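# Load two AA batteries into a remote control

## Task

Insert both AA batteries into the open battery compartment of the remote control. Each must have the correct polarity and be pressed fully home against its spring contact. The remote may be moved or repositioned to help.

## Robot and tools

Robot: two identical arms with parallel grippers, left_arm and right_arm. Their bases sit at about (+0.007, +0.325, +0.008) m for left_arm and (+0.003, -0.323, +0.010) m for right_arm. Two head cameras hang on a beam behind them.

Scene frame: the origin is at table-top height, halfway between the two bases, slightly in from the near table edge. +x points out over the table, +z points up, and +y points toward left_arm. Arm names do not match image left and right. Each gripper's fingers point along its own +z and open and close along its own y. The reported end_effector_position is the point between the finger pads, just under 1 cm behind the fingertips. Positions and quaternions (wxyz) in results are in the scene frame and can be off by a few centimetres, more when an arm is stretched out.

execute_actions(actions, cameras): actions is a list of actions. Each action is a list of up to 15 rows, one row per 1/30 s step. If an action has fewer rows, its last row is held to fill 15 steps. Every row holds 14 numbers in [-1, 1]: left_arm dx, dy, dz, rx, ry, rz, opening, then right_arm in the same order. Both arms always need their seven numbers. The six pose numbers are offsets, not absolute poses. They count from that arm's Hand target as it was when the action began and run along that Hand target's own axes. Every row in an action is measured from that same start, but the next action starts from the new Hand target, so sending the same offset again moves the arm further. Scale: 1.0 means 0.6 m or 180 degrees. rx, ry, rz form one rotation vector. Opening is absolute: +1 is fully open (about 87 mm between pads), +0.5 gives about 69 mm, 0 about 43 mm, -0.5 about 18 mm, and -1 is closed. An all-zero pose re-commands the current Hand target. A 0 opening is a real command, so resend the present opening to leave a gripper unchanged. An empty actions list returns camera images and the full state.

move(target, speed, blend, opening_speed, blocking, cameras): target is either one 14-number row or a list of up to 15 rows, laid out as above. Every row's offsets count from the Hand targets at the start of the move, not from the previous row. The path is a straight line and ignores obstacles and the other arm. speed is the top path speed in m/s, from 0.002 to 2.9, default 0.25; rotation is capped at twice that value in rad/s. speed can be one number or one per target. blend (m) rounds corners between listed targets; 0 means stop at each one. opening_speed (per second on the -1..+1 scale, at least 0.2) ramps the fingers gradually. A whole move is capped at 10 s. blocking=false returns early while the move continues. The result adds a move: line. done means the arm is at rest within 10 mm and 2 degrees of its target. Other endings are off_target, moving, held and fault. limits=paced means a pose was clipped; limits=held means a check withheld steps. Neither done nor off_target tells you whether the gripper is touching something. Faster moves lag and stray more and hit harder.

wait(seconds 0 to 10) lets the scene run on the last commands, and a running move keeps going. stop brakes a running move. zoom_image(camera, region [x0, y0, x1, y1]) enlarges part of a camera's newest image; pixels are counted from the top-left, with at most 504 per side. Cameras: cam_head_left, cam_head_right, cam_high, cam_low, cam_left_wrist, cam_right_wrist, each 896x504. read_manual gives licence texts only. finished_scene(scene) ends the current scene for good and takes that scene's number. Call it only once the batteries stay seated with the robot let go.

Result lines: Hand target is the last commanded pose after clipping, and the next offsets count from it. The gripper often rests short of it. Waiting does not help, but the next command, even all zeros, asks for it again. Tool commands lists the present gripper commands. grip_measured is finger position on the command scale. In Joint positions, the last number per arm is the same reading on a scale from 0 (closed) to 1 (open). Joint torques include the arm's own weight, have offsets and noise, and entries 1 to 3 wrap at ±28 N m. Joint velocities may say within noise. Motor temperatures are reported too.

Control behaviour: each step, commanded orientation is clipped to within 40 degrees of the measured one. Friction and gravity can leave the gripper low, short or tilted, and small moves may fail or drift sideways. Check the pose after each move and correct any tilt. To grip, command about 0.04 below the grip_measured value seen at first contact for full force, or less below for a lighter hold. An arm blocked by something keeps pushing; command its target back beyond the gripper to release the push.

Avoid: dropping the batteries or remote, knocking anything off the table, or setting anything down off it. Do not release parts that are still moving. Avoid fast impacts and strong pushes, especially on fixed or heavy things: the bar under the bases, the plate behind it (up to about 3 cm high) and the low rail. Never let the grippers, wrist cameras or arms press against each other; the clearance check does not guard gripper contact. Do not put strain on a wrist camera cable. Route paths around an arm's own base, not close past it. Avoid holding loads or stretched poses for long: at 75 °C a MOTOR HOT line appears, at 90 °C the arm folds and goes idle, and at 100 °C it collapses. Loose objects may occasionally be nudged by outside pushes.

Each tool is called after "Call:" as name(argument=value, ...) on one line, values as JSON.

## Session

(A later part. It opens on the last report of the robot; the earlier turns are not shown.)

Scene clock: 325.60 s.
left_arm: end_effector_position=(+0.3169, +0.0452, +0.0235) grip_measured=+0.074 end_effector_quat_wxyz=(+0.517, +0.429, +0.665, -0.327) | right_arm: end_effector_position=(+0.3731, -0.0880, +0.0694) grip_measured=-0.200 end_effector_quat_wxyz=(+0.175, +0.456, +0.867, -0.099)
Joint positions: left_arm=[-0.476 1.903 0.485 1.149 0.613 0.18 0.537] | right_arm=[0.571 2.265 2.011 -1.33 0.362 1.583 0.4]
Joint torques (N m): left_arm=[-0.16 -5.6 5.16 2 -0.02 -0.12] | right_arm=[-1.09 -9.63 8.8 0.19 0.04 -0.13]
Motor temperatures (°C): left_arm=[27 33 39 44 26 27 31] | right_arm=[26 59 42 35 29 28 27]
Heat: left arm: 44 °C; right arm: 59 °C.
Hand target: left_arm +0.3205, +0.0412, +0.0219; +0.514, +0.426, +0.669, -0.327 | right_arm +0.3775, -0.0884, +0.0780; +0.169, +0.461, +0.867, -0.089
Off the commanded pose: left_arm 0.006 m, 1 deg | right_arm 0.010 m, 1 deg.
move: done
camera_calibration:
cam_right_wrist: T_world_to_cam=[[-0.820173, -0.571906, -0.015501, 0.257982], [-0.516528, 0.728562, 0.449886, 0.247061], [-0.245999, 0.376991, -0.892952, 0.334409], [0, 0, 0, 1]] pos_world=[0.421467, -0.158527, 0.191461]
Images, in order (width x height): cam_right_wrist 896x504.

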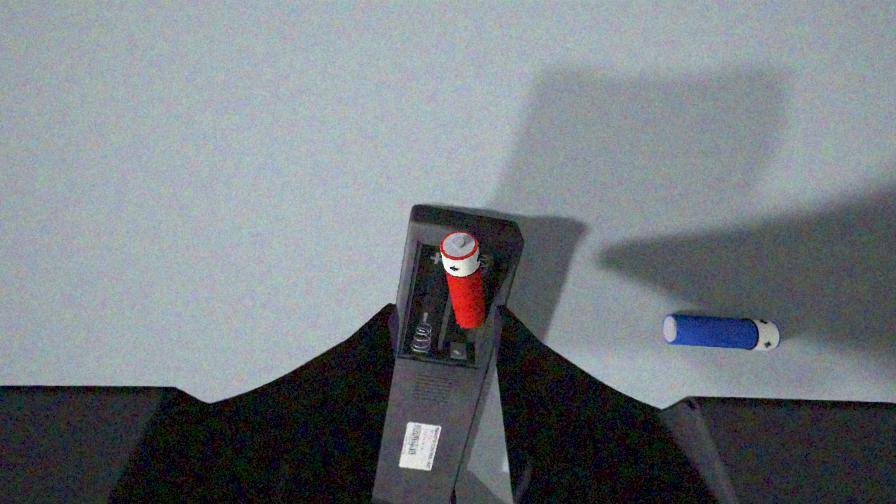

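Call:
move(target=[[0,0,0,0,0,0,0.0, 0.0068,-0.0048,0.0187,-0.016,0,-0.0397,-0.2],[0,0,0,0,0,0,0.0, 0.0183,-0.0048,0.0473,-0.016,0,-0.0397,-0.2],[0,0,0,0,0,0,0.0, 0.0183,-0.0048,0.0473,-0.016,0,-0.0397,-0.8]], speed=0.1, opening_speed=0.8, cameras=["cam_right_wrist"])

Call:
zoom_image(camera="cam_right_wrist", region=[340, 180, 590, 380])

Scene clock: 347.00 s.
left_arm: end_effector_position=(+0.3169, +0.0452, +0.0235) grip_measured=+0.074 end_effector_quat_wxyz=(+0.517, +0.429, +0.665, -0.327) | right_arm: end_effector_position=(+0.3682, -0.0929, +0.0322) grip_measured=-0.601 end_effector_quat_wxyz=(+0.168, +0.394, +0.897, -0.106)
Joint positions: left_arm=[-0.476 1.903 0.485 1.149 0.613 0.18 0.537] | right_arm=[0.571 2.265 1.862 -1.172 0.359 1.442 0.199]
Joint torques (N m): left_arm=[-0.18 -5.59 5.09 2.01 -0.01 -0.11] | right_arm=[-0.91 -12.66 5.38 0.58 0.04 -0.12]
Motor temperatures (°C): left_arm=[27 33 39 44 26 27 31] | right_arm=[26 57 42 35 29 28 27]
Heat: left arm: 44 °C; right arm: 57 °C.
Hand target: left_arm +0.3205, +0.0412, +0.0219; +0.514, +0.426, +0.669, -0.327 | right_arm +0.3754, -0.0904, +0.0475; +0.174, +0.402, +0.896, -0.078
Off the commanded pose: left_arm 0.006 m, 1 deg | right_arm 0.017 m, 3 deg.
move: off_target (right_arm); target 3's new opening was sent with right_arm's hand 0.017 m and 3 deg from that target
camera_calibration:
cam_right_wrist: T_world_to_cam=[[-0.738405, -0.673709, 0.0295833, 0.209546], [-0.589453, 0.666124, 0.456974, 0.285745], [-0.327573, 0.319993, -0.888988, 0.32636], [0, 0, 0, 1]] pos_world=[0.43007, -0.153601, 0.153353]
Images, in order (width x height): cam_right_wrist 896x504.

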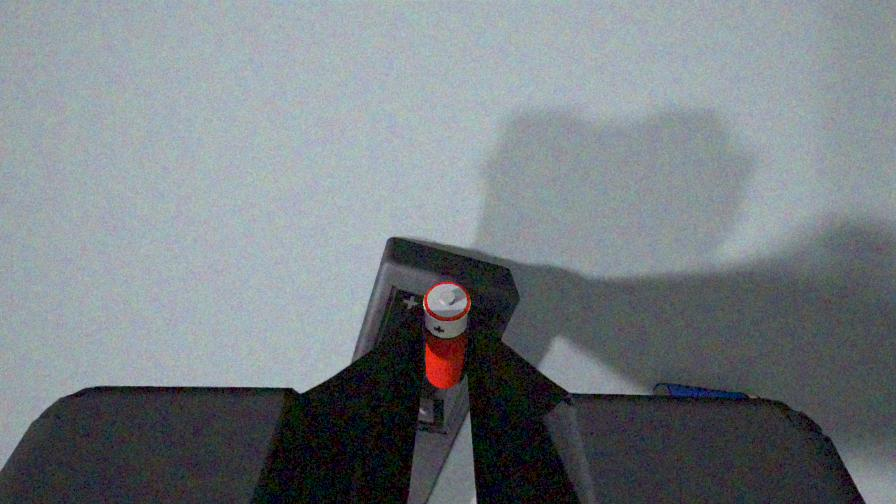

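Scaled by 2.016 from the camera's 896x504 image, which has a finer 1280x720 frame.

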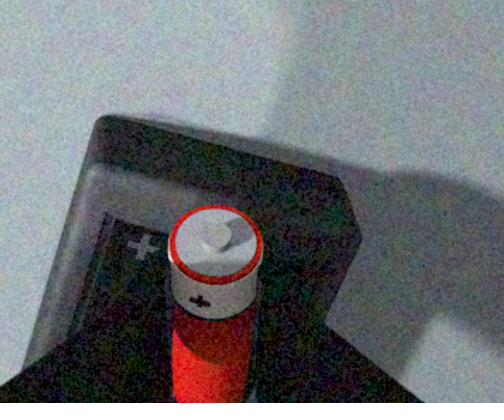

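Call:
move(target=[[0,0,0,0,0,0,0.0, -0.0219,0,-0.0542,0,0,0,-0.8],[0,0,0,0,0,0,0.0, -0.019,0.01,-0.0598,0.0354,0,0.0877,-0.8]], speed=[0.1,0.15], blend=[0.01,0], cameras=["cam_right_wrist"])

Call:
zoom_image(camera="cam_right_wrist", region=[340, 180, 590, 380])

Scene clock: 363.00 s.
left_arm: end_effector_position=(+0.3164, +0.0447, +0.0235) grip_measured=+0.074 end_effector_quat_wxyz=(+0.516, +0.429, +0.664, -0.328) | right_arm: end_effector_position=(+0.3742, -0.0861, +0.0760) grip_measured=-0.601 end_effector_quat_wxyz=(+0.166, +0.516, +0.832, -0.115)
Joint positions: left_arm=[-0.477 1.903 0.485 1.149 0.613 0.18 0.537] | right_arm=[0.571 2.332 2.151 -1.471 0.356 1.737 0.199]
Joint torques (N m): left_arm=[-0.18 -5.6 5.16 2 -0.01 -0.1] | right_arm=[-0.55 -10 8.69 0.06 0.02 0.08]
Motor temperatures (°C): left_arm=[27 34 39 44 26 27 31] | right_arm=[26 61 41 35 29 28 28]
Heat: left arm: 44 °C; right arm: 61 °C.
Hand target: left_arm +0.3205, +0.0412, +0.0219; +0.514, +0.426, +0.669, -0.327 | right_arm +0.3779, -0.0843, +0.0851; +0.161, +0.530, +0.826, -0.103
Off the commanded pose: left_arm 0.006 m, 1 deg | right_arm 0.010 m, 2 deg.
move: done
camera_calibration:
cam_right_wrist: T_world_to_cam=[[-0.894223, -0.447557, -0.00760108, 0.29788], [-0.403053, 0.797684, 0.448607, 0.206898], [-0.194714, 0.404218, -0.893697, 0.323051], [0, 0, 0, 1]] pos_world=[0.412664, -0.162304, 0.198158]
Images, in order (width x height): cam_right_wrist 896x504.

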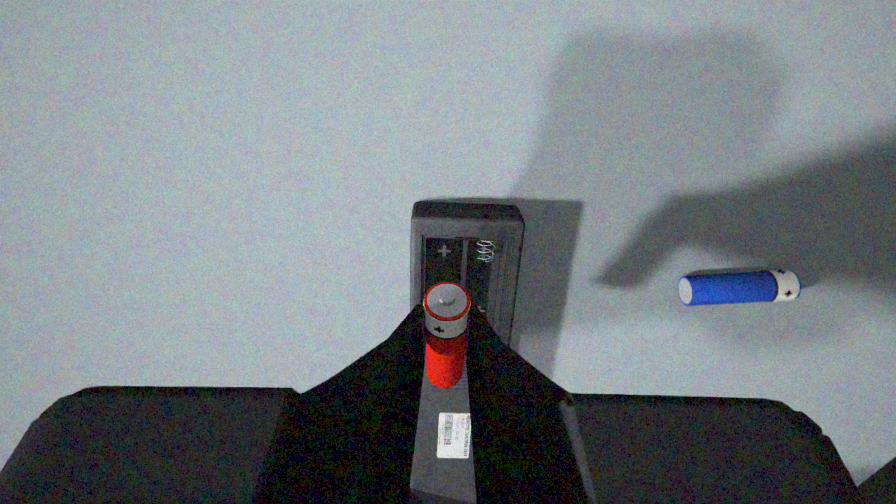

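Scaled by 2.016 from the camera's 896x504 image, which has a finer 1280x720 frame.

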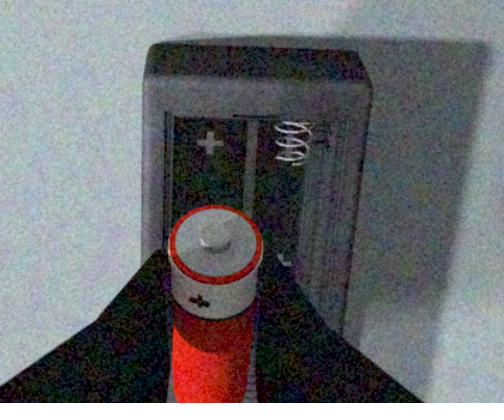

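Call:
move(target=[0,0,0,0,0,0,0.0, 0.0163,0.0078,0.0332,0.0048,0,0.0118,-0.8], speed=0.08, cameras=["cam_right_wrist"])

Call:
zoom_image(camera="cam_right_wrist", region=[340, 180, 590, 380])

Scene clock: 391.10 s.
left_arm: end_effector_position=(+0.3164, +0.0447, +0.0235) grip_measured=+0.074 end_effector_quat_wxyz=(+0.516, +0.429, +0.664, -0.328) | right_arm: end_effector_position=(+0.3758, -0.0855, +0.0590) grip_measured=-0.601 end_effector_quat_wxyz=(+0.161, +0.533, +0.821, -0.125)
Joint positions: left_arm=[-0.477 1.903 0.485 1.149 0.613 0.18 0.537] | right_arm=[0.571 2.372 2.151 -1.463 0.352 1.783 0.199]
Joint torques (N m): left_arm=[-0.23 -5.64 5.15 2.01 -0.03 -0.1] | right_arm=[-0.28 -10.41 6.28 0.32 0.02 0.09]
Motor temperatures (°C): left_arm=[27 34 39 44 26 27 31] | right_arm=[26 59 43 34 28 29 28]
Heat: left arm: 44 °C; right arm: 59 °C.
Hand target: left_arm +0.3205, +0.0412, +0.0219; +0.514, +0.426, +0.669, -0.327 | right_arm +0.3815, -0.0809, +0.0630; +0.159, +0.546, +0.816, -0.106
Off the commanded pose: left_arm 0.006 m, 1 deg | right_arm 0.008 m, 3 deg.
move: off_target (right_arm)
camera_calibration:
cam_right_wrist: T_world_to_cam=[[-0.912927, -0.408074, 0.00628194, 0.308956], [-0.362781, 0.818457, 0.445553, 0.201564], [-0.18696, 0.404479, -0.895233, 0.305062], [0, 0, 0, 1]] pos_world=[0.412212, -0.162286, 0.181353]
Images, in order (width x height): cam_right_wrist 896x504.

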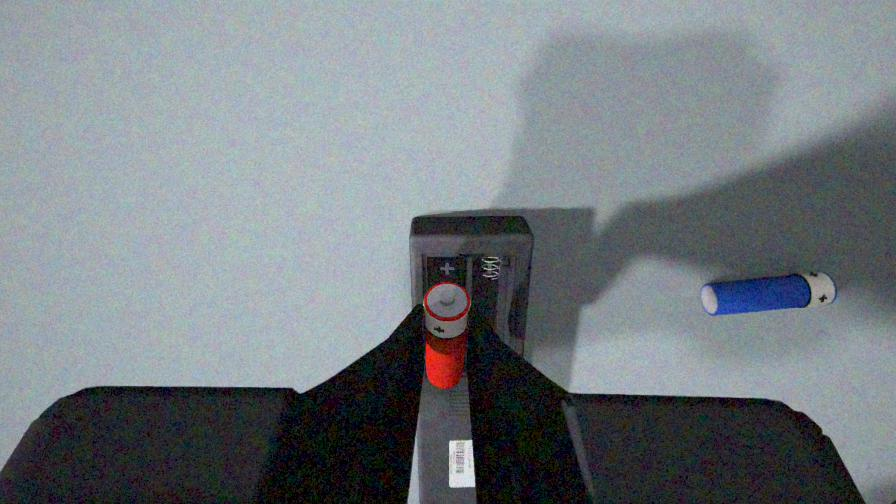

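Scaled by 2.016 from the camera's 896x504 image, which has a finer 1280x720 frame.

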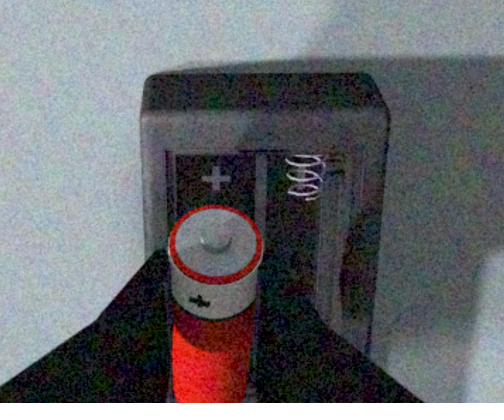

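Call:
move(target=[0,0,0,0,0,0,0.0, 0.015,0.005,0.0372,-0.0017,0,-0.0041,-0.8], speed=0.06, cameras=["cam_right_wrist"])

Call:
zoom_image(camera="cam_right_wrist", region=[340, 200, 590, 400])

Scene clock: 413.20 s.
left_arm: end_effector_position=(+0.3173, +0.0456, +0.0235) grip_measured=+0.074 end_effector_quat_wxyz=(+0.517, +0.428, +0.665, -0.327) | right_arm: end_effector_position=(+0.3768, -0.0847, +0.0383) grip_measured=-0.601 end_effector_quat_wxyz=(+0.160, +0.533, +0.822, -0.125)
Joint positions: left_arm=[-0.474 1.903 0.485 1.149 0.613 0.18 0.537] | right_arm=[0.573 2.383 2.088 -1.39 0.351 1.784 0.199]
Joint torques (N m): left_arm=[-0.16 -5.64 5.19 2.01 -0.02 -0.11] | right_arm=[-0.18 -10.35 5.44 0.5 0.06 -0.05]
Motor temperatures (°C): left_arm=[27 34 39 43 26 27 32] | right_arm=[26 58 42 34 28 29 28]
Heat: left arm: 43 °C; right arm: 58 °C.
Hand target: left_arm +0.3205, +0.0412, +0.0219; +0.514, +0.426, +0.669, -0.327 | right_arm +0.3843, -0.0797, +0.0389; +0.159, +0.541, +0.819, -0.105
Off the commanded pose: left_arm 0.006 m, 1 deg | right_arm 0.009 m, 3 deg.
move: off_target (right_arm)
camera_calibration:
cam_right_wrist: T_world_to_cam=[[-0.912548, -0.408897, 0.00766056, 0.310091], [-0.362641, 0.817692, 0.44707, 0.210226], [-0.18907, 0.405195, -0.894466, 0.287227], [0, 0, 0, 1]] pos_world=[0.413516, -0.161488, 0.160554]
Images, in order (width x height): cam_right_wrist 896x504.

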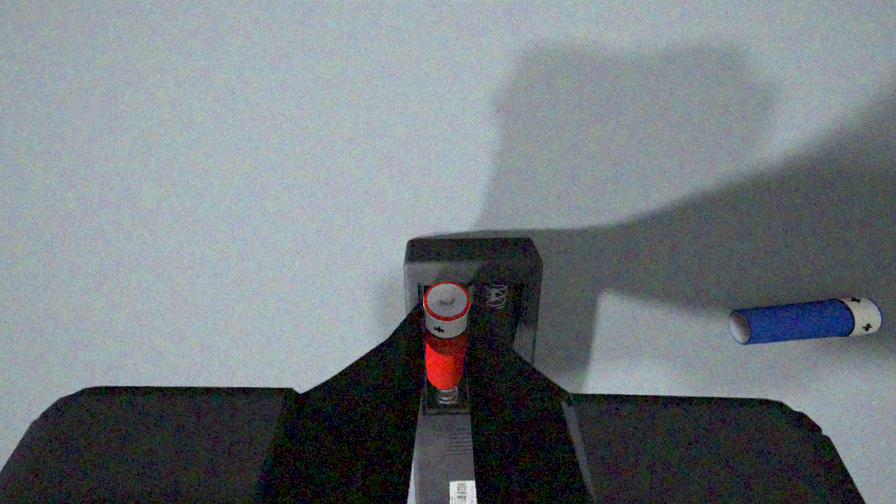

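Scaled by 2.016 from the camera's 896x504 image, which has a finer 1280x720 frame.

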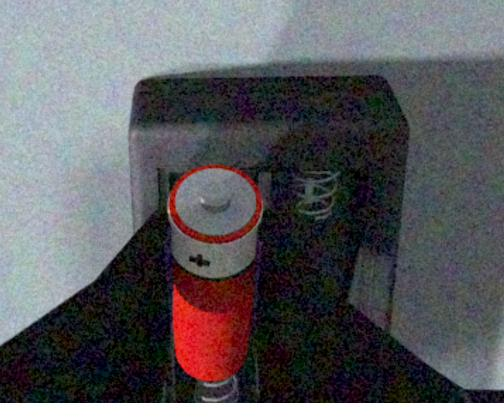

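Call:
move(target=[0,0,0,0,0,0,0.0, 0.042,-0.0015,-0.0115,0,0,0,-0.8], speed=0.06, cameras=["cam_right_wrist"])

Call:
zoom_image(camera="cam_right_wrist", region=[340, 200, 590, 400])

Scene clock: 421.87 s.
left_arm: end_effector_position=(+0.3173, +0.0456, +0.0235) grip_measured=+0.074 end_effector_quat_wxyz=(+0.517, +0.428, +0.665, -0.327) | right_arm: end_effector_position=(+0.3716, -0.0755, +0.0328) grip_measured=-0.601 end_effector_quat_wxyz=(+0.163, +0.535, +0.819, -0.131)
Joint positions: left_arm=[-0.474 1.903 0.485 1.149 0.613 0.18 0.537] | right_arm=[0.6 2.406 2.106 -1.406 0.357 1.822 0.199]
Joint torques (N m): left_arm=[-0.17 -5.57 5.12 2 -0.02 -0.09] | right_arm=[1.59 -9.69 8.35 0.27 -0.08 0.15]
Motor temperatures (°C): left_arm=[27 34 39 43 26 27 32] | right_arm=[26 58 41 34 28 28 28]
Heat: left arm: 43 °C; right arm: 58 °C.
Hand target: left_arm +0.3205, +0.0412, +0.0219; +0.514, +0.426, +0.669, -0.327 | right_arm +0.3733, -0.0562, +0.0359; +0.159, +0.541, +0.819, -0.105
Off the commanded pose: left_arm 0.006 m, 1 deg | right_arm 0.020 m, 3 deg.
move: off_target (right_arm)
camera_calibration:
cam_right_wrist: T_world_to_cam=[[-0.915788, -0.401495, 0.0116136, 0.310777], [-0.356676, 0.826173, 0.436143, 0.202015], [-0.184704, 0.395272, -0.899802, 0.275352], [0, 0, 0, 1]] pos_world=[0.407518, -0.150963, 0.156046]
Images, in order (width x height): cam_right_wrist 896x504.

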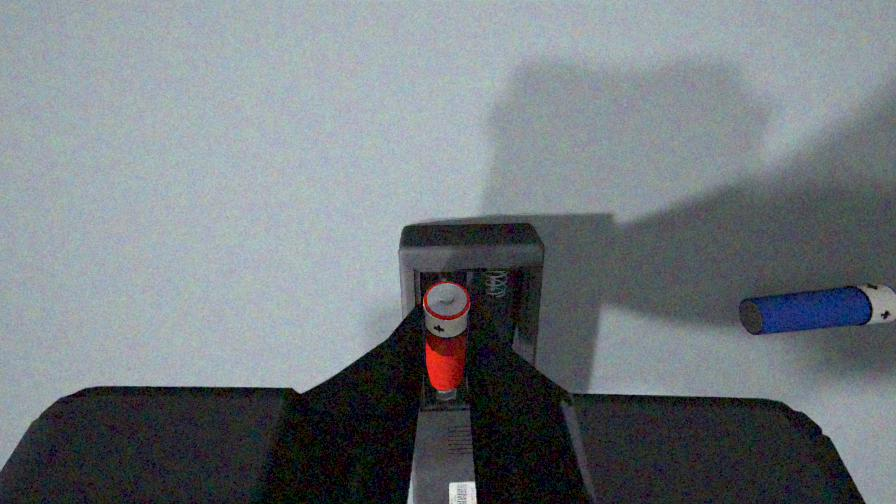

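Scaled by 2.016 from the camera's 896x504 image, which has a finer 1280x720 frame.

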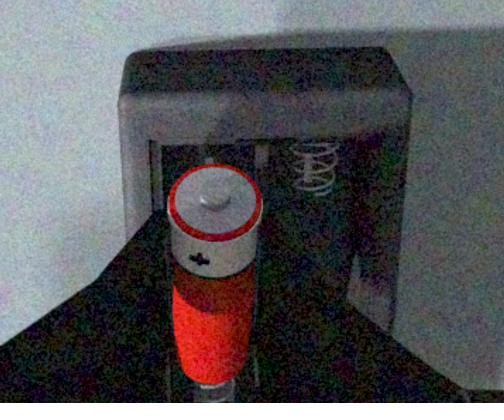

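Call:
move(target=[0,0,0,0,0,0,0.0, 0.0095,-0.0024,0.0176,-0.067,0.042,0,-0.8], speed=0.06, cameras=["cam_right_wrist"])

Call:
zoom_image(camera="cam_right_wrist", region=[340, 200, 590, 400])

Scene clock: 433.67 s.
left_arm: end_effector_position=(+0.3173, +0.0456, +0.0235) grip_measured=+0.074 end_effector_quat_wxyz=(+0.517, +0.428, +0.665, -0.327) | right_arm: end_effector_position=(+0.3709, -0.0776, +0.0287) grip_measured=-0.601 end_effector_quat_wxyz=(+0.190, +0.528, +0.828, -0.026)
Joint positions: left_arm=[-0.474 1.903 0.485 1.149 0.613 0.18 0.537] | right_arm=[0.587 2.156 1.666 -0.983 0.333 1.75 0.199]
Joint torques (N m): left_arm=[-0.17 -5.64 5.18 2 -0.02 -0.11] | right_arm=[0.12 -8.99 4.08 1.24 -0.74 -0.13]
Motor temperatures (°C): left_arm=[27 34 39 43 26 27 32] | right_arm=[26 58 42 34 28 29 28]
Heat: left arm: 43 °C; right arm: 58 °C.
Hand target: left_arm +0.3205, +0.0412, +0.0219; +0.514, +0.426, +0.669, -0.327 | right_arm +0.3715, -0.0555, +0.0239; +0.161, +0.527, +0.834, +0.018
Off the commanded pose: left_arm 0.006 m, 1 deg | right_arm 0.023 m, 6 deg.
move: off_target (right_arm)
camera_calibration:
cam_right_wrist: T_world_to_cam=[[-0.876164, -0.445368, -0.184346, 0.2969], [-0.475171, 0.733853, 0.485461, 0.240735], [-0.0809259, 0.512939, -0.854602, 0.241784], [0, 0, 0, 1]] pos_world=[0.39409, -0.168455, 0.144494]
Images, in order (width x height): cam_right_wrist 896x504.

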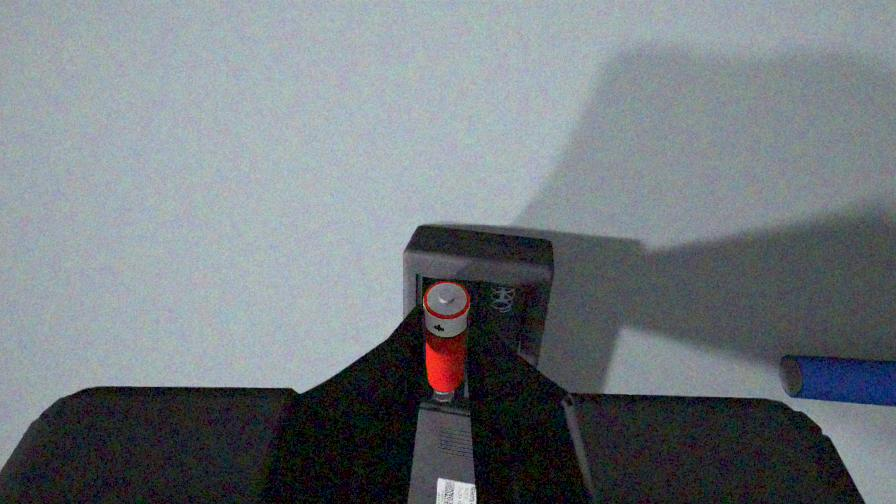

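Scaled by 2.016 from the camera's 896x504 image, which has a finer 1280x720 frame.

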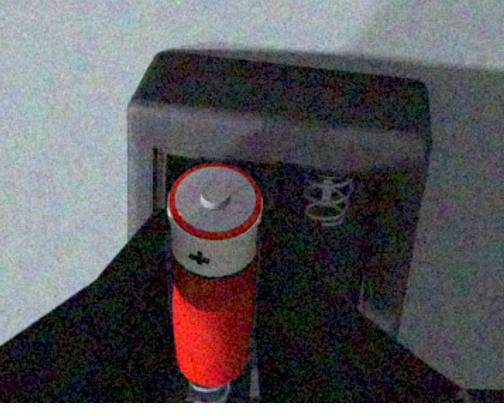

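Call:
execute_actions(actions=[], cameras=["cam_right_wrist", "cam_left_wrist", "cam_high"])

Scene clock: 466.57 s.
left_arm: end_effector_position=(+0.3173, +0.0456, +0.0235) grip_measured=+0.074 end_effector_quat_wxyz=(+0.517, +0.428, +0.665, -0.327) | right_arm: end_effector_position=(+0.3709, -0.0776, +0.0287) grip_measured=-0.601 end_effector_quat_wxyz=(+0.190, +0.527, +0.828, -0.026)
Joint positions: left_arm=[-0.474 1.903 0.485 1.149 0.613 0.18 0.537] | right_arm=[0.587 2.156 1.666 -0.983 0.333 1.75 0.199]
Joint velocities: within noise
Joint torques (N m): left_arm=[-0.24 -5.52 5.22 2.01 -0.02 -0.11] | right_arm=[0.13 -9.03 4.05 1.25 -0.74 -0.14]
Motor temperatures (°C): left_arm=[27 34 39 43 26 27 32] | right_arm=[26 58 39 35 29 28 28]
Heat: left arm: 43 °C; right arm: 58 °C.
Hand target: left_arm +0.3205, +0.0412, +0.0219; +0.514, +0.426, +0.669, -0.327 | right_arm +0.3714, -0.0555, +0.0239; +0.161, +0.527, +0.835, +0.018
Tool commands: left_gripper/opening=+0.0 right_gripper/opening=-0.8
Off the commanded pose: left_arm 0.006 m, 1 deg | right_arm 0.023 m, 6 deg.
camera_calibration:
cam_left_wrist: T_world_to_cam=[[-0.903591, -0.42816, -0.0141887, 0.308118], [-0.38644, 0.828945, -0.40437, 0.113348], [0.184897, -0.359902, -0.914485, 0.121485], [0, 0, 0, 1]] pos_world=[0.299753, 0.0816875, 0.161303]
cam_right_wrist: T_world_to_cam=[[-0.876034, -0.445696, -0.184173, 0.296769], [-0.47536, 0.733744, 0.485441, 0.240794], [-0.0812231, 0.512811, -0.854651, 0.241887], [0, 0, 0, 1]] pos_world=[0.39409, -0.168455, 0.144494]
Images, in order (width x height): cam_high 896x504, cam_left_wrist 896x504, cam_right_wrist 896x504.

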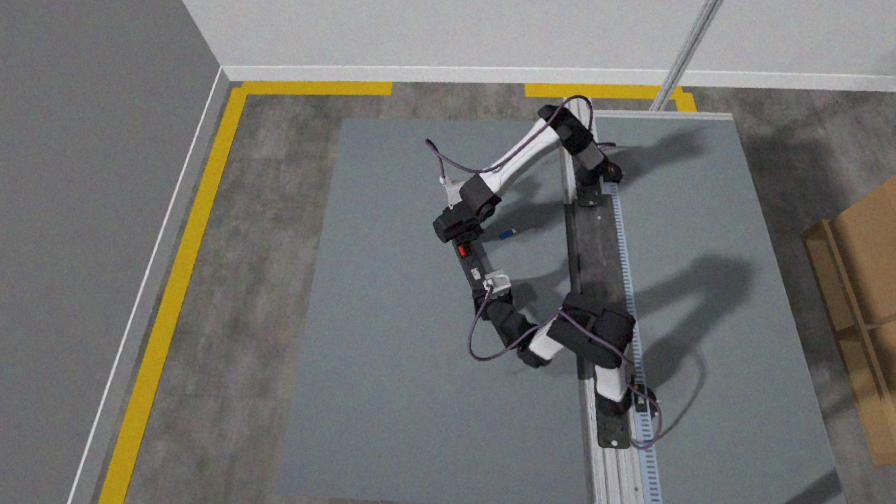

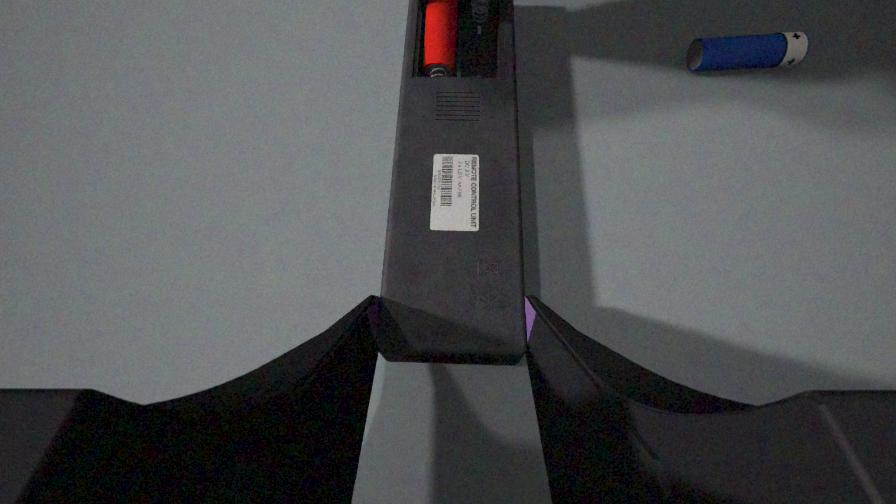

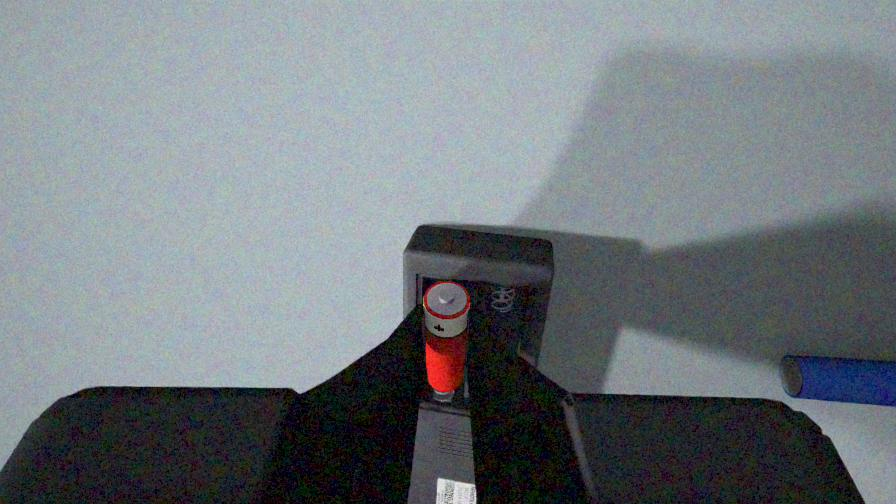

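Call:
move(target=[0,0,0,0,0,0,0,0.00625,-0.005,0.0237,0,0,0,-0.8], speed=0.05, cameras=["cam_right_wrist"])

Scene clock: 484.77 s.
left_arm: end_effector_position=(+0.3173, +0.0456, +0.0235) grip_measured=+0.074 end_effector_quat_wxyz=(+0.517, +0.428, +0.665, -0.327) | right_arm: end_effector_position=(+0.3709, -0.0776, +0.0279) grip_measured=-0.601 end_effector_quat_wxyz=(+0.192, +0.528, +0.827, -0.019)
Joint positions: left_arm=[-0.474 1.903 0.485 1.149 0.613 0.18 0.537] | right_arm=[0.587 2.142 1.638 -0.954 0.333 1.75 0.199]
Joint torques (N m): left_arm=[-0.21 -5.64 5.14 2.01 -0.01 -0.1] | right_arm=[0.2 -6.69 3.21 1.46 -0.74 -0.11]
Motor temperatures (°C): left_arm=[27 34 39 43 26 27 32] | right_arm=[26 58 39 35 29 28 28]
Heat: left arm: 43 °C; right arm: 58 °C.
Hand target: left_arm +0.3205, +0.0412, +0.0219; +0.514, +0.426, +0.669, -0.327 | right_arm +0.3714, -0.0556, +0.0089; +0.161, +0.527, +0.835, +0.018
Off the commanded pose: left_arm 0.006 m, 1 deg | right_arm 0.029 m, 6 deg.
move: off_target (right_arm)
camera_calibration:
cam_right_wrist: T_world_to_cam=[[-0.873349, -0.44447, -0.199268, 0.296209], [-0.481923, 0.729007, 0.486105, 0.243272], [-0.070791, 0.520571, -0.850878, 0.237782], [0, 0, 0, 1]] pos_world=[0.392765, -0.169473, 0.143093]
Images, in order (width x height): cam_right_wrist 896x504.

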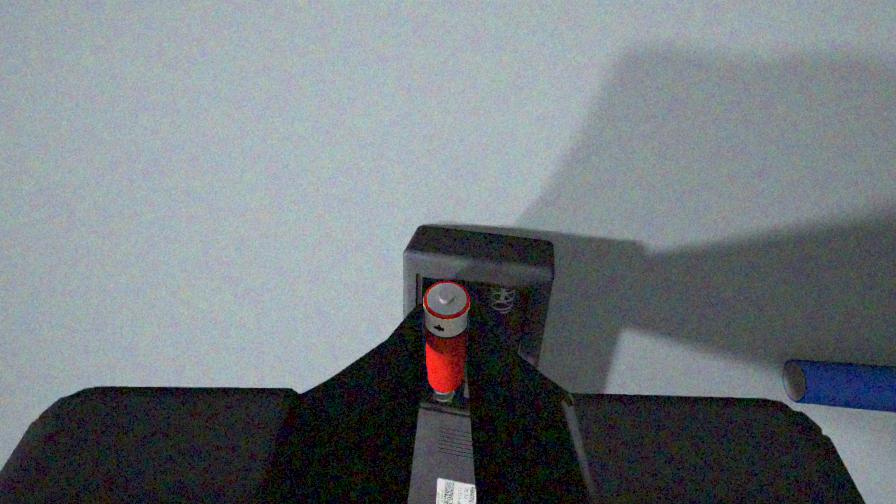

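Call:
zoom_image(camera="cam_right_wrist", region=[370, 210, 600, 430])

Scaled by 2.191 from the camera's 896x504 image, which has a finer 1280x720 frame.

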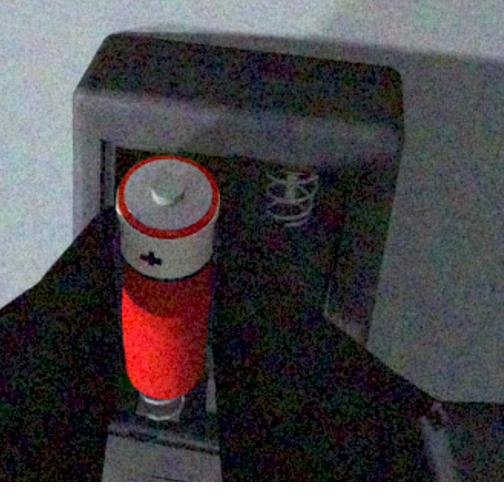

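Call:
move(target=[0,0,0,0,0,0,0,0,0,0,-0.08,0,0,-0.8], speed=0.08, cameras=["cam_right_wrist"])

Call:
zoom_image(camera="cam_right_wrist", region=[370, 210, 600, 430])

Scene clock: 530.80 s.
left_arm: end_effector_position=(+0.3214, +0.0476, +0.0232) grip_measured=+0.074 end_effector_quat_wxyz=(+0.520, +0.420, +0.672, -0.319) | right_arm: end_effector_position=(+0.3802, -0.0718, +0.0274) grip_measured=-0.601 end_effector_quat_wxyz=(+0.250, +0.514, +0.813, +0.112)
Joint positions: left_arm=[-0.474 1.903 0.486 1.149 0.586 0.172 0.537] | right_arm=[0.587 1.957 1.266 -0.464 0.339 1.694 0.199]
Joint torques (N m): left_arm=[-0.24 -5.64 5.12 2.03 0.25 -0.03] | right_arm=[1.57 -5.07 3.95 1.54 -0.35 -0.1]
Motor temperatures (°C): left_arm=[27 34 39 43 26 27 32] | right_arm=[26 50 38 37 29 28 29]
Heat: left arm: 43 °C; right arm: 50 °C.
Hand target: left_arm +0.3205, +0.0412, +0.0219; +0.514, +0.426, +0.669, -0.327 | right_arm +0.3715, -0.0555, +0.0089; +0.226, +0.502, +0.826, +0.122
Off the commanded pose: left_arm 0.007 m, 1 deg | right_arm 0.026 m, 4 deg.
move: off_target (right_arm)
camera_calibration:
cam_right_wrist: T_world_to_cam=[[-0.766243, -0.445049, -0.463468, 0.273205], [-0.63659, 0.623815, 0.45344, 0.2959], [0.087315, 0.642485, -0.761308, 0.181177], [0, 0, 0, 1]] pos_world=[0.381889, -0.1794, 0.13038]
Images, in order (width x height): cam_right_wrist 896x504.

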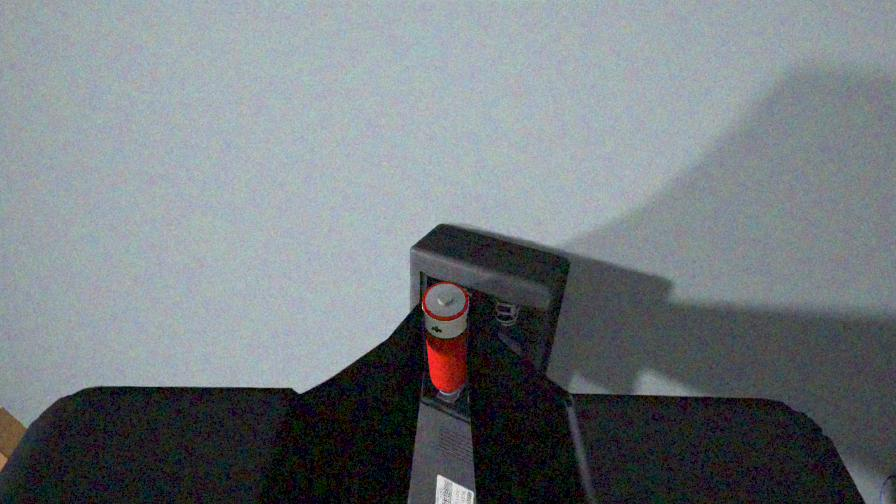

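Scaled by 2.191 from the camera's 896x504 image, which has a finer 1280x720 frame.

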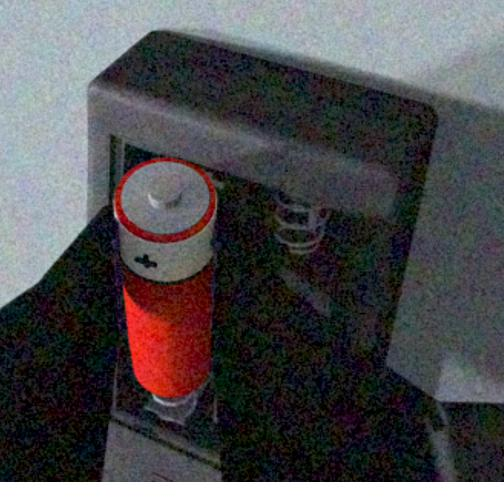

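Call:
move(target=[0,0,0,0,0,0,0,0.0042,-0.0071,0.0145,0.03,0.045,0,-0.8], speed=0.08, cameras=["cam_right_wrist"])

Call:
zoom_image(camera="cam_right_wrist", region=[370, 210, 600, 430])

Scene clock: 583.80 s.
left_arm: end_effector_position=(+0.3272, +0.0518, +0.0230) grip_measured=+0.074 end_effector_quat_wxyz=(+0.524, +0.409, +0.679, -0.310) | right_arm: end_effector_position=(+0.3910, -0.0652, +0.0266) grip_measured=-0.593 end_effector_quat_wxyz=(+0.201, +0.506, +0.828, +0.134)
Joint positions: left_arm=[-0.467 1.903 0.488 1.149 0.562 0.165 0.537] | right_arm=[0.531 1.999 1.329 -0.474 0.203 1.636 0.204]
Joint torques (N m): left_arm=[-0.95 -5.74 4.82 2.04 0.51 0.03] | right_arm=[0.39 -3.95 5.82 0.84 -0.87 0.01]
Heat: left arm: 43 °C; right arm: 46 °C.
Hand target: left_arm +0.3205, +0.0412, +0.0219; +0.514, +0.426, +0.669, -0.327 | right_arm +0.3714, -0.0555, -0.0011; +0.143, +0.502, +0.844, +0.118
Off the commanded pose: left_arm 0.013 m, 3 deg | right_arm 0.035 m, 7 deg.
move: off_target (left_arm, right_arm)
camera_calibration:
cam_right_wrist: T_world_to_cam=[[-0.772444, -0.448251, -0.449891, 0.28598], [-0.635056, 0.551745, 0.54063, 0.291387], [0.00588739, 0.703313, -0.710856, 0.209877], [0, 0, 0, 1]] pos_world=[0.404715, -0.18019, 0.12032]
Images, in order (width x height): cam_right_wrist 896x504.

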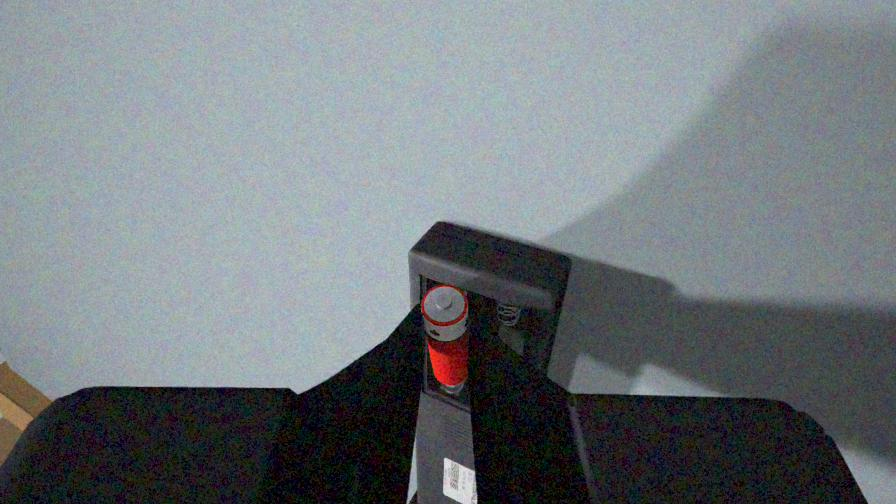

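Scaled by 2.191 from the camera's 896x504 image, which has a finer 1280x720 frame.

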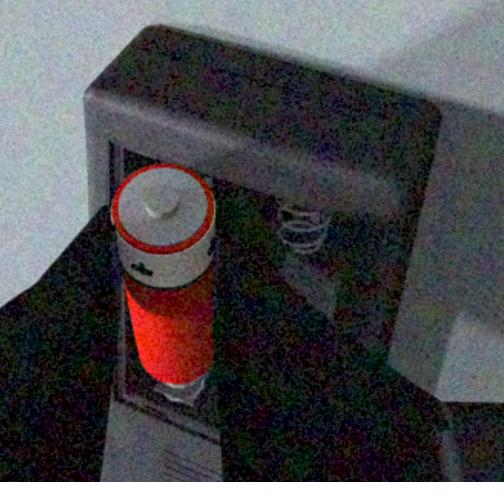

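Call:
move(target=[0,0,0,0,0,0,0,0.0004,0.0157,0.0058,0.0034,-0.0095,0.0258,-0.8], speed=0.08, cameras=["cam_right_wrist"])

Call:
zoom_image(camera="cam_right_wrist", region=[370, 210, 600, 430])

Scene clock: 653.60 s.
left_arm: end_effector_position=(+0.3292, +0.0536, +0.0229) grip_measured=+0.074 end_effector_quat_wxyz=(+0.526, +0.407, +0.681, -0.306) | right_arm: end_effector_position=(+0.3955, -0.0625, +0.0267) grip_measured=-0.585 end_effector_quat_wxyz=(+0.193, +0.520, +0.822, +0.126)
Joint positions: left_arm=[-0.464 1.903 0.488 1.149 0.554 0.165 0.537] | right_arm=[0.531 2.03 1.384 -0.524 0.203 1.669 0.208]
Joint torques (N m): left_arm=[-1.24 -5.72 4.77 2.06 0.59 0.04] | right_arm=[1.39 -3.85 5.78 0.92 -0.47 0.57]
Motor temperatures (°C): left_arm=[27 35 40 43 26 27 32] | right_arm=[26 44 38 37 29 29 29]
Heat: left arm: 43 °C; right arm: 44 °C.
Hand target: left_arm +0.3205, +0.0412, +0.0219; +0.514, +0.426, +0.669, -0.327 | right_arm +0.3802, -0.0507, -0.0011; +0.148, +0.539, +0.822, +0.112
Off the commanded pose: left_arm 0.015 m, 4 deg | right_arm 0.034 m, 6 deg.
move: off_target (left_arm, right_arm)
camera_calibration:
cam_right_wrist: T_world_to_cam=[[-0.795404, -0.423657, -0.433415, 0.300787], [-0.605963, 0.569947, 0.55495, 0.281956], [0.0119154, 0.704042, -0.710058, 0.205673], [0, 0, 0, 1]] pos_world=[0.407651, -0.178072, 0.119934]
Images, in order (width x height): cam_right_wrist 896x504.

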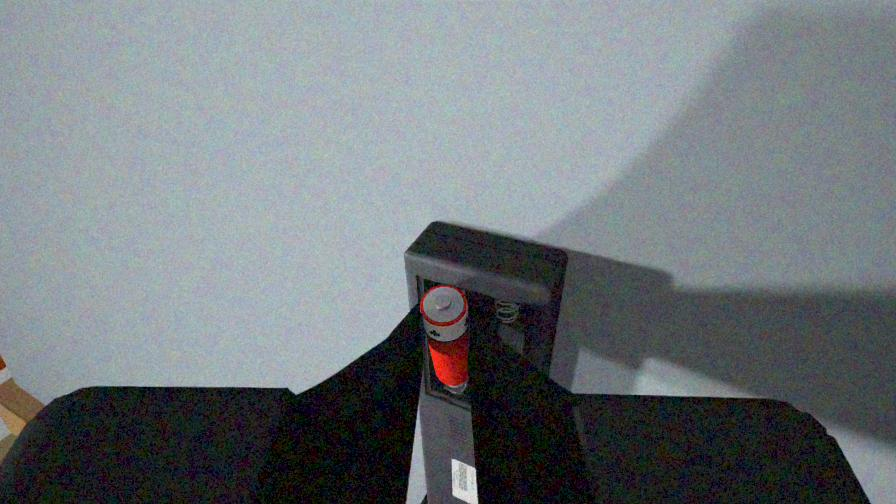

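Scaled by 2.191 from the camera's 896x504 image, which has a finer 1280x720 frame.

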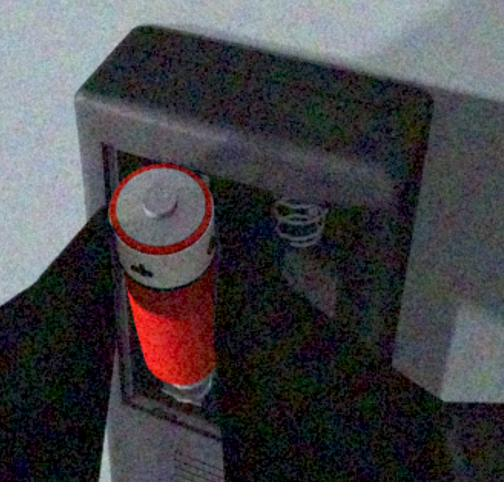

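Call:
move(target=[0,0,0,0,0,0,0,0,0.0077,0.002,0.015,0.0134,-0.0363,-0.8], speed=0.08, cameras=["cam_right_wrist"])

Call:
zoom_image(camera="cam_right_wrist", region=[370, 210, 600, 430])

Scene clock: 694.93 s.
left_arm: end_effector_position=(+0.3296, +0.0538, +0.0228) grip_measured=+0.073 end_effector_quat_wxyz=(+0.526, +0.406, +0.682, -0.306) | right_arm: end_effector_position=(+0.3985, -0.0598, +0.0273) grip_measured=-0.595 end_effector_quat_wxyz=(+0.170, +0.499, +0.843, +0.105)
Joint positions: left_arm=[-0.464 1.903 0.488 1.149 0.552 0.165 0.537] | right_arm=[0.518 2.087 1.497 -0.633 0.164 1.607 0.203]
Joint torques (N m): left_arm=[-1.21 -5.75 4.7 2.04 0.6 0.05] | right_arm=[0.55 -4.05 5.86 0.98 -0.7 -0.08]
Heat: left arm: 43 °C; right arm: 43 °C.
Hand target: left_arm +0.3205, +0.0412, +0.0219; +0.514, +0.426, +0.669, -0.327 | right_arm +0.3847, -0.0488, -0.0006; +0.124, +0.492, +0.857, +0.095
Off the commanded pose: left_arm 0.016 m, 4 deg | right_arm 0.033 m, 6 deg.
move: off_target (left_arm, right_arm)
camera_calibration:
cam_right_wrist: T_world_to_cam=[[-0.796027, -0.476557, -0.373142, 0.300054], [-0.601088, 0.550162, 0.579668, 0.278082], [-0.0709567, 0.685723, -0.724396, 0.236482], [0, 0, 0, 1]] pos_world=[0.422783, -0.172158, 0.122075]
Images, in order (width x height): cam_right_wrist 896x504.

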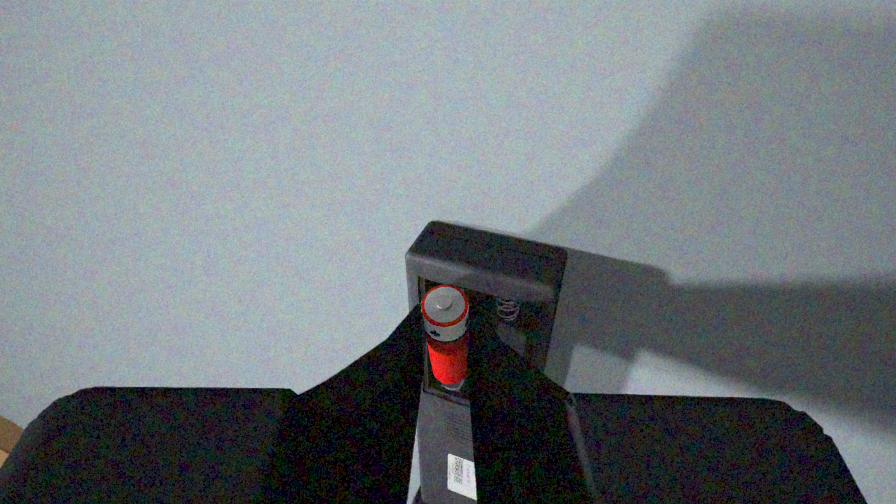

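Scaled by 2.191 from the camera's 896x504 image, which has a finer 1280x720 frame.

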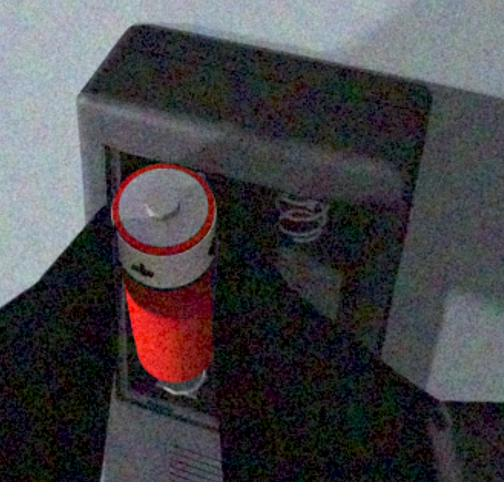

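Call:
move(target=[0,0,0,0,0,0,0,-0.0395,0.0292,-0.0575,0.04,0,0,-0.8], speed=0.05, cameras=["cam_right_wrist"])

Call:
zoom_image(camera="cam_right_wrist", region=[370, 210, 600, 430])

Scene clock: 717.00 s.
left_arm: end_effector_position=(+0.3281, +0.0518, +0.0234) grip_measured=+0.073 end_effector_quat_wxyz=(+0.525, +0.409, +0.679, -0.309) | right_arm: end_effector_position=(+0.3966, -0.0649, +0.0311) grip_measured=-0.598 end_effector_quat_wxyz=(+0.104, +0.498, +0.860, +0.030)
Joint positions: left_arm=[-0.467 1.903 0.489 1.149 0.559 0.165 0.537] | right_arm=[0.49 2.24 1.807 -0.983 0.111 1.576 0.201]
Joint torques (N m): left_arm=[-0.92 -5.72 4.72 2.04 0.53 0.04] | right_arm=[-0.68 -9.51 8.94 0.46 -0.27 -0.15]
Heat: left arm: 43 °C; right arm: 43 °C.
Hand target: left_arm +0.3205, +0.0412, +0.0219; +0.514, +0.426, +0.669, -0.327 | right_arm +0.3999, -0.0621, +0.0400; +0.093, +0.499, +0.861, +0.041
Off the commanded pose: left_arm 0.013 m, 3 deg | right_arm 0.010 m, 2 deg.
move: off_target (left_arm)
camera_calibration:
cam_right_wrist: T_world_to_cam=[[-0.846287, -0.500278, -0.183083, 0.310047], [-0.486871, 0.586837, 0.646977, 0.232586], [-0.216228, 0.636666, -0.740204, 0.297562], [0, 0, 0, 1]] pos_world=[0.43997, -0.170828, 0.126543]
Images, in order (width x height): cam_right_wrist 896x504.

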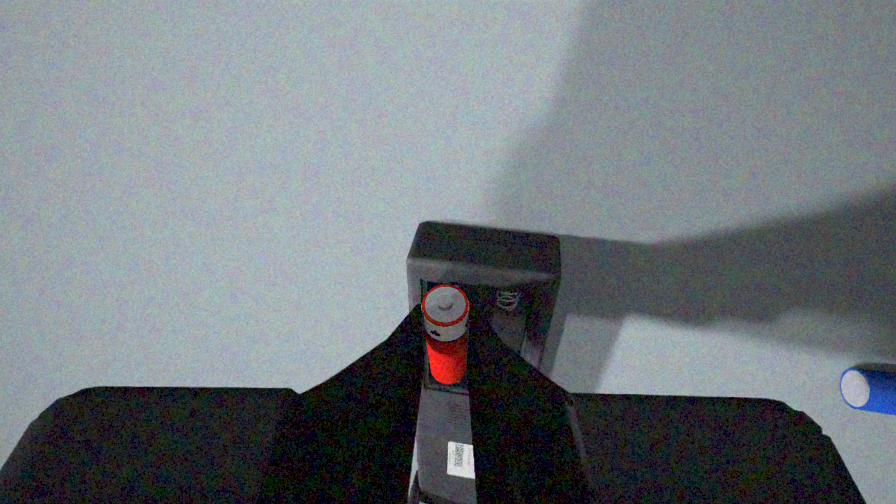

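Scaled by 2.191 from the camera's 896x504 image, which has a finer 1280x720 frame.

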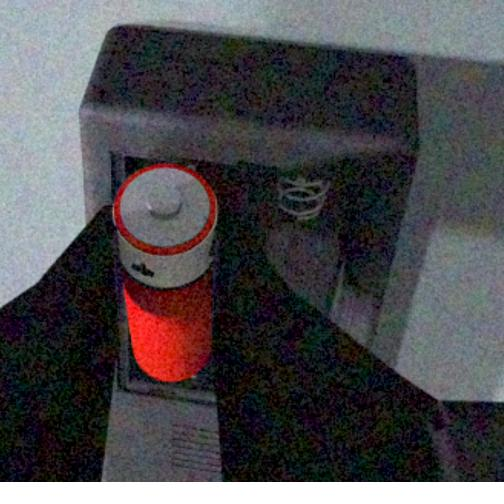

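Call:
move(target=[0,0,0,0,0,0,0,-0.0226,-0.001,-0.003,0,0,0,-0.8], speed=0.05, cameras=["cam_right_wrist"])

Call:
zoom_image(camera="cam_right_wrist", region=[370, 210, 600, 430])

Scene clock: 727.70 s.
left_arm: end_effector_position=(+0.3262, +0.0499, +0.0235) grip_measured=+0.073 end_effector_quat_wxyz=(+0.524, +0.411, +0.677, -0.312) | right_arm: end_effector_position=(+0.3979, -0.0730, +0.0314) grip_measured=-0.598 end_effector_quat_wxyz=(+0.094, +0.495, +0.863, +0.029)
Joint positions: left_arm=[-0.471 1.903 0.489 1.149 0.564 0.165 0.537] | right_arm=[0.465 2.24 1.807 -0.991 0.089 1.546 0.201]
Joint torques (N m): left_arm=[-0.5 -5.72 4.81 2.06 0.47 0.03] | right_arm=[-1.18 -9.94 9.07 0.49 -0.08 -0.14]
Heat: left arm: 43 °C; right arm: 47 °C.
Hand target: left_arm +0.3205, +0.0412, +0.0219; +0.514, +0.426, +0.669, -0.327 | right_arm +0.4057, -0.0741, +0.0432; +0.093, +0.499, +0.861, +0.041
Off the commanded pose: left_arm 0.011 m, 3 deg | right_arm 0.014 m, 1 deg.
move: off_target (left_arm, right_arm)
camera_calibration:
cam_right_wrist: T_world_to_cam=[[-0.845484, -0.505771, -0.171326, 0.306033], [-0.479261, 0.5772, 0.661172, 0.233591], [-0.235513, 0.641121, -0.73041, 0.310863], [0, 0, 0, 1]] pos_world=[0.443909, -0.179347, 0.125045]
Images, in order (width x height): cam_right_wrist 896x504.

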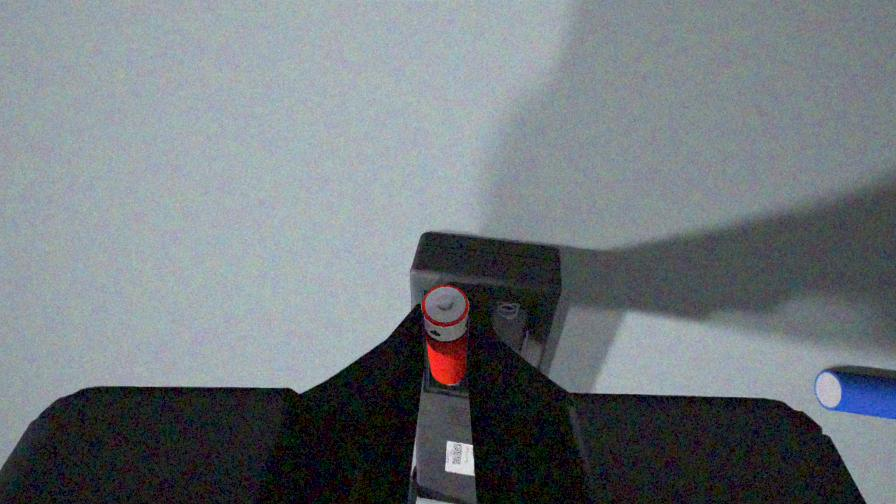

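Scaled by 2.191 from the camera's 896x504 image, which has a finer 1280x720 frame.

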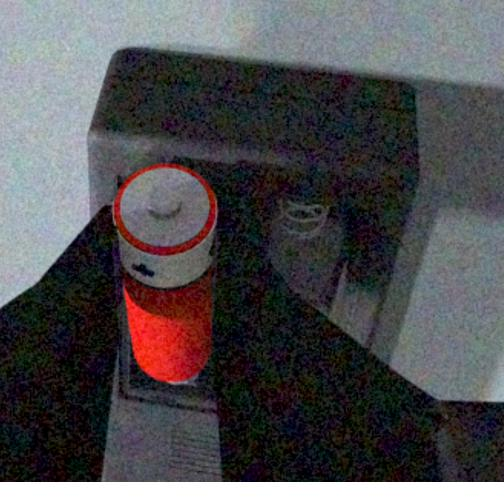

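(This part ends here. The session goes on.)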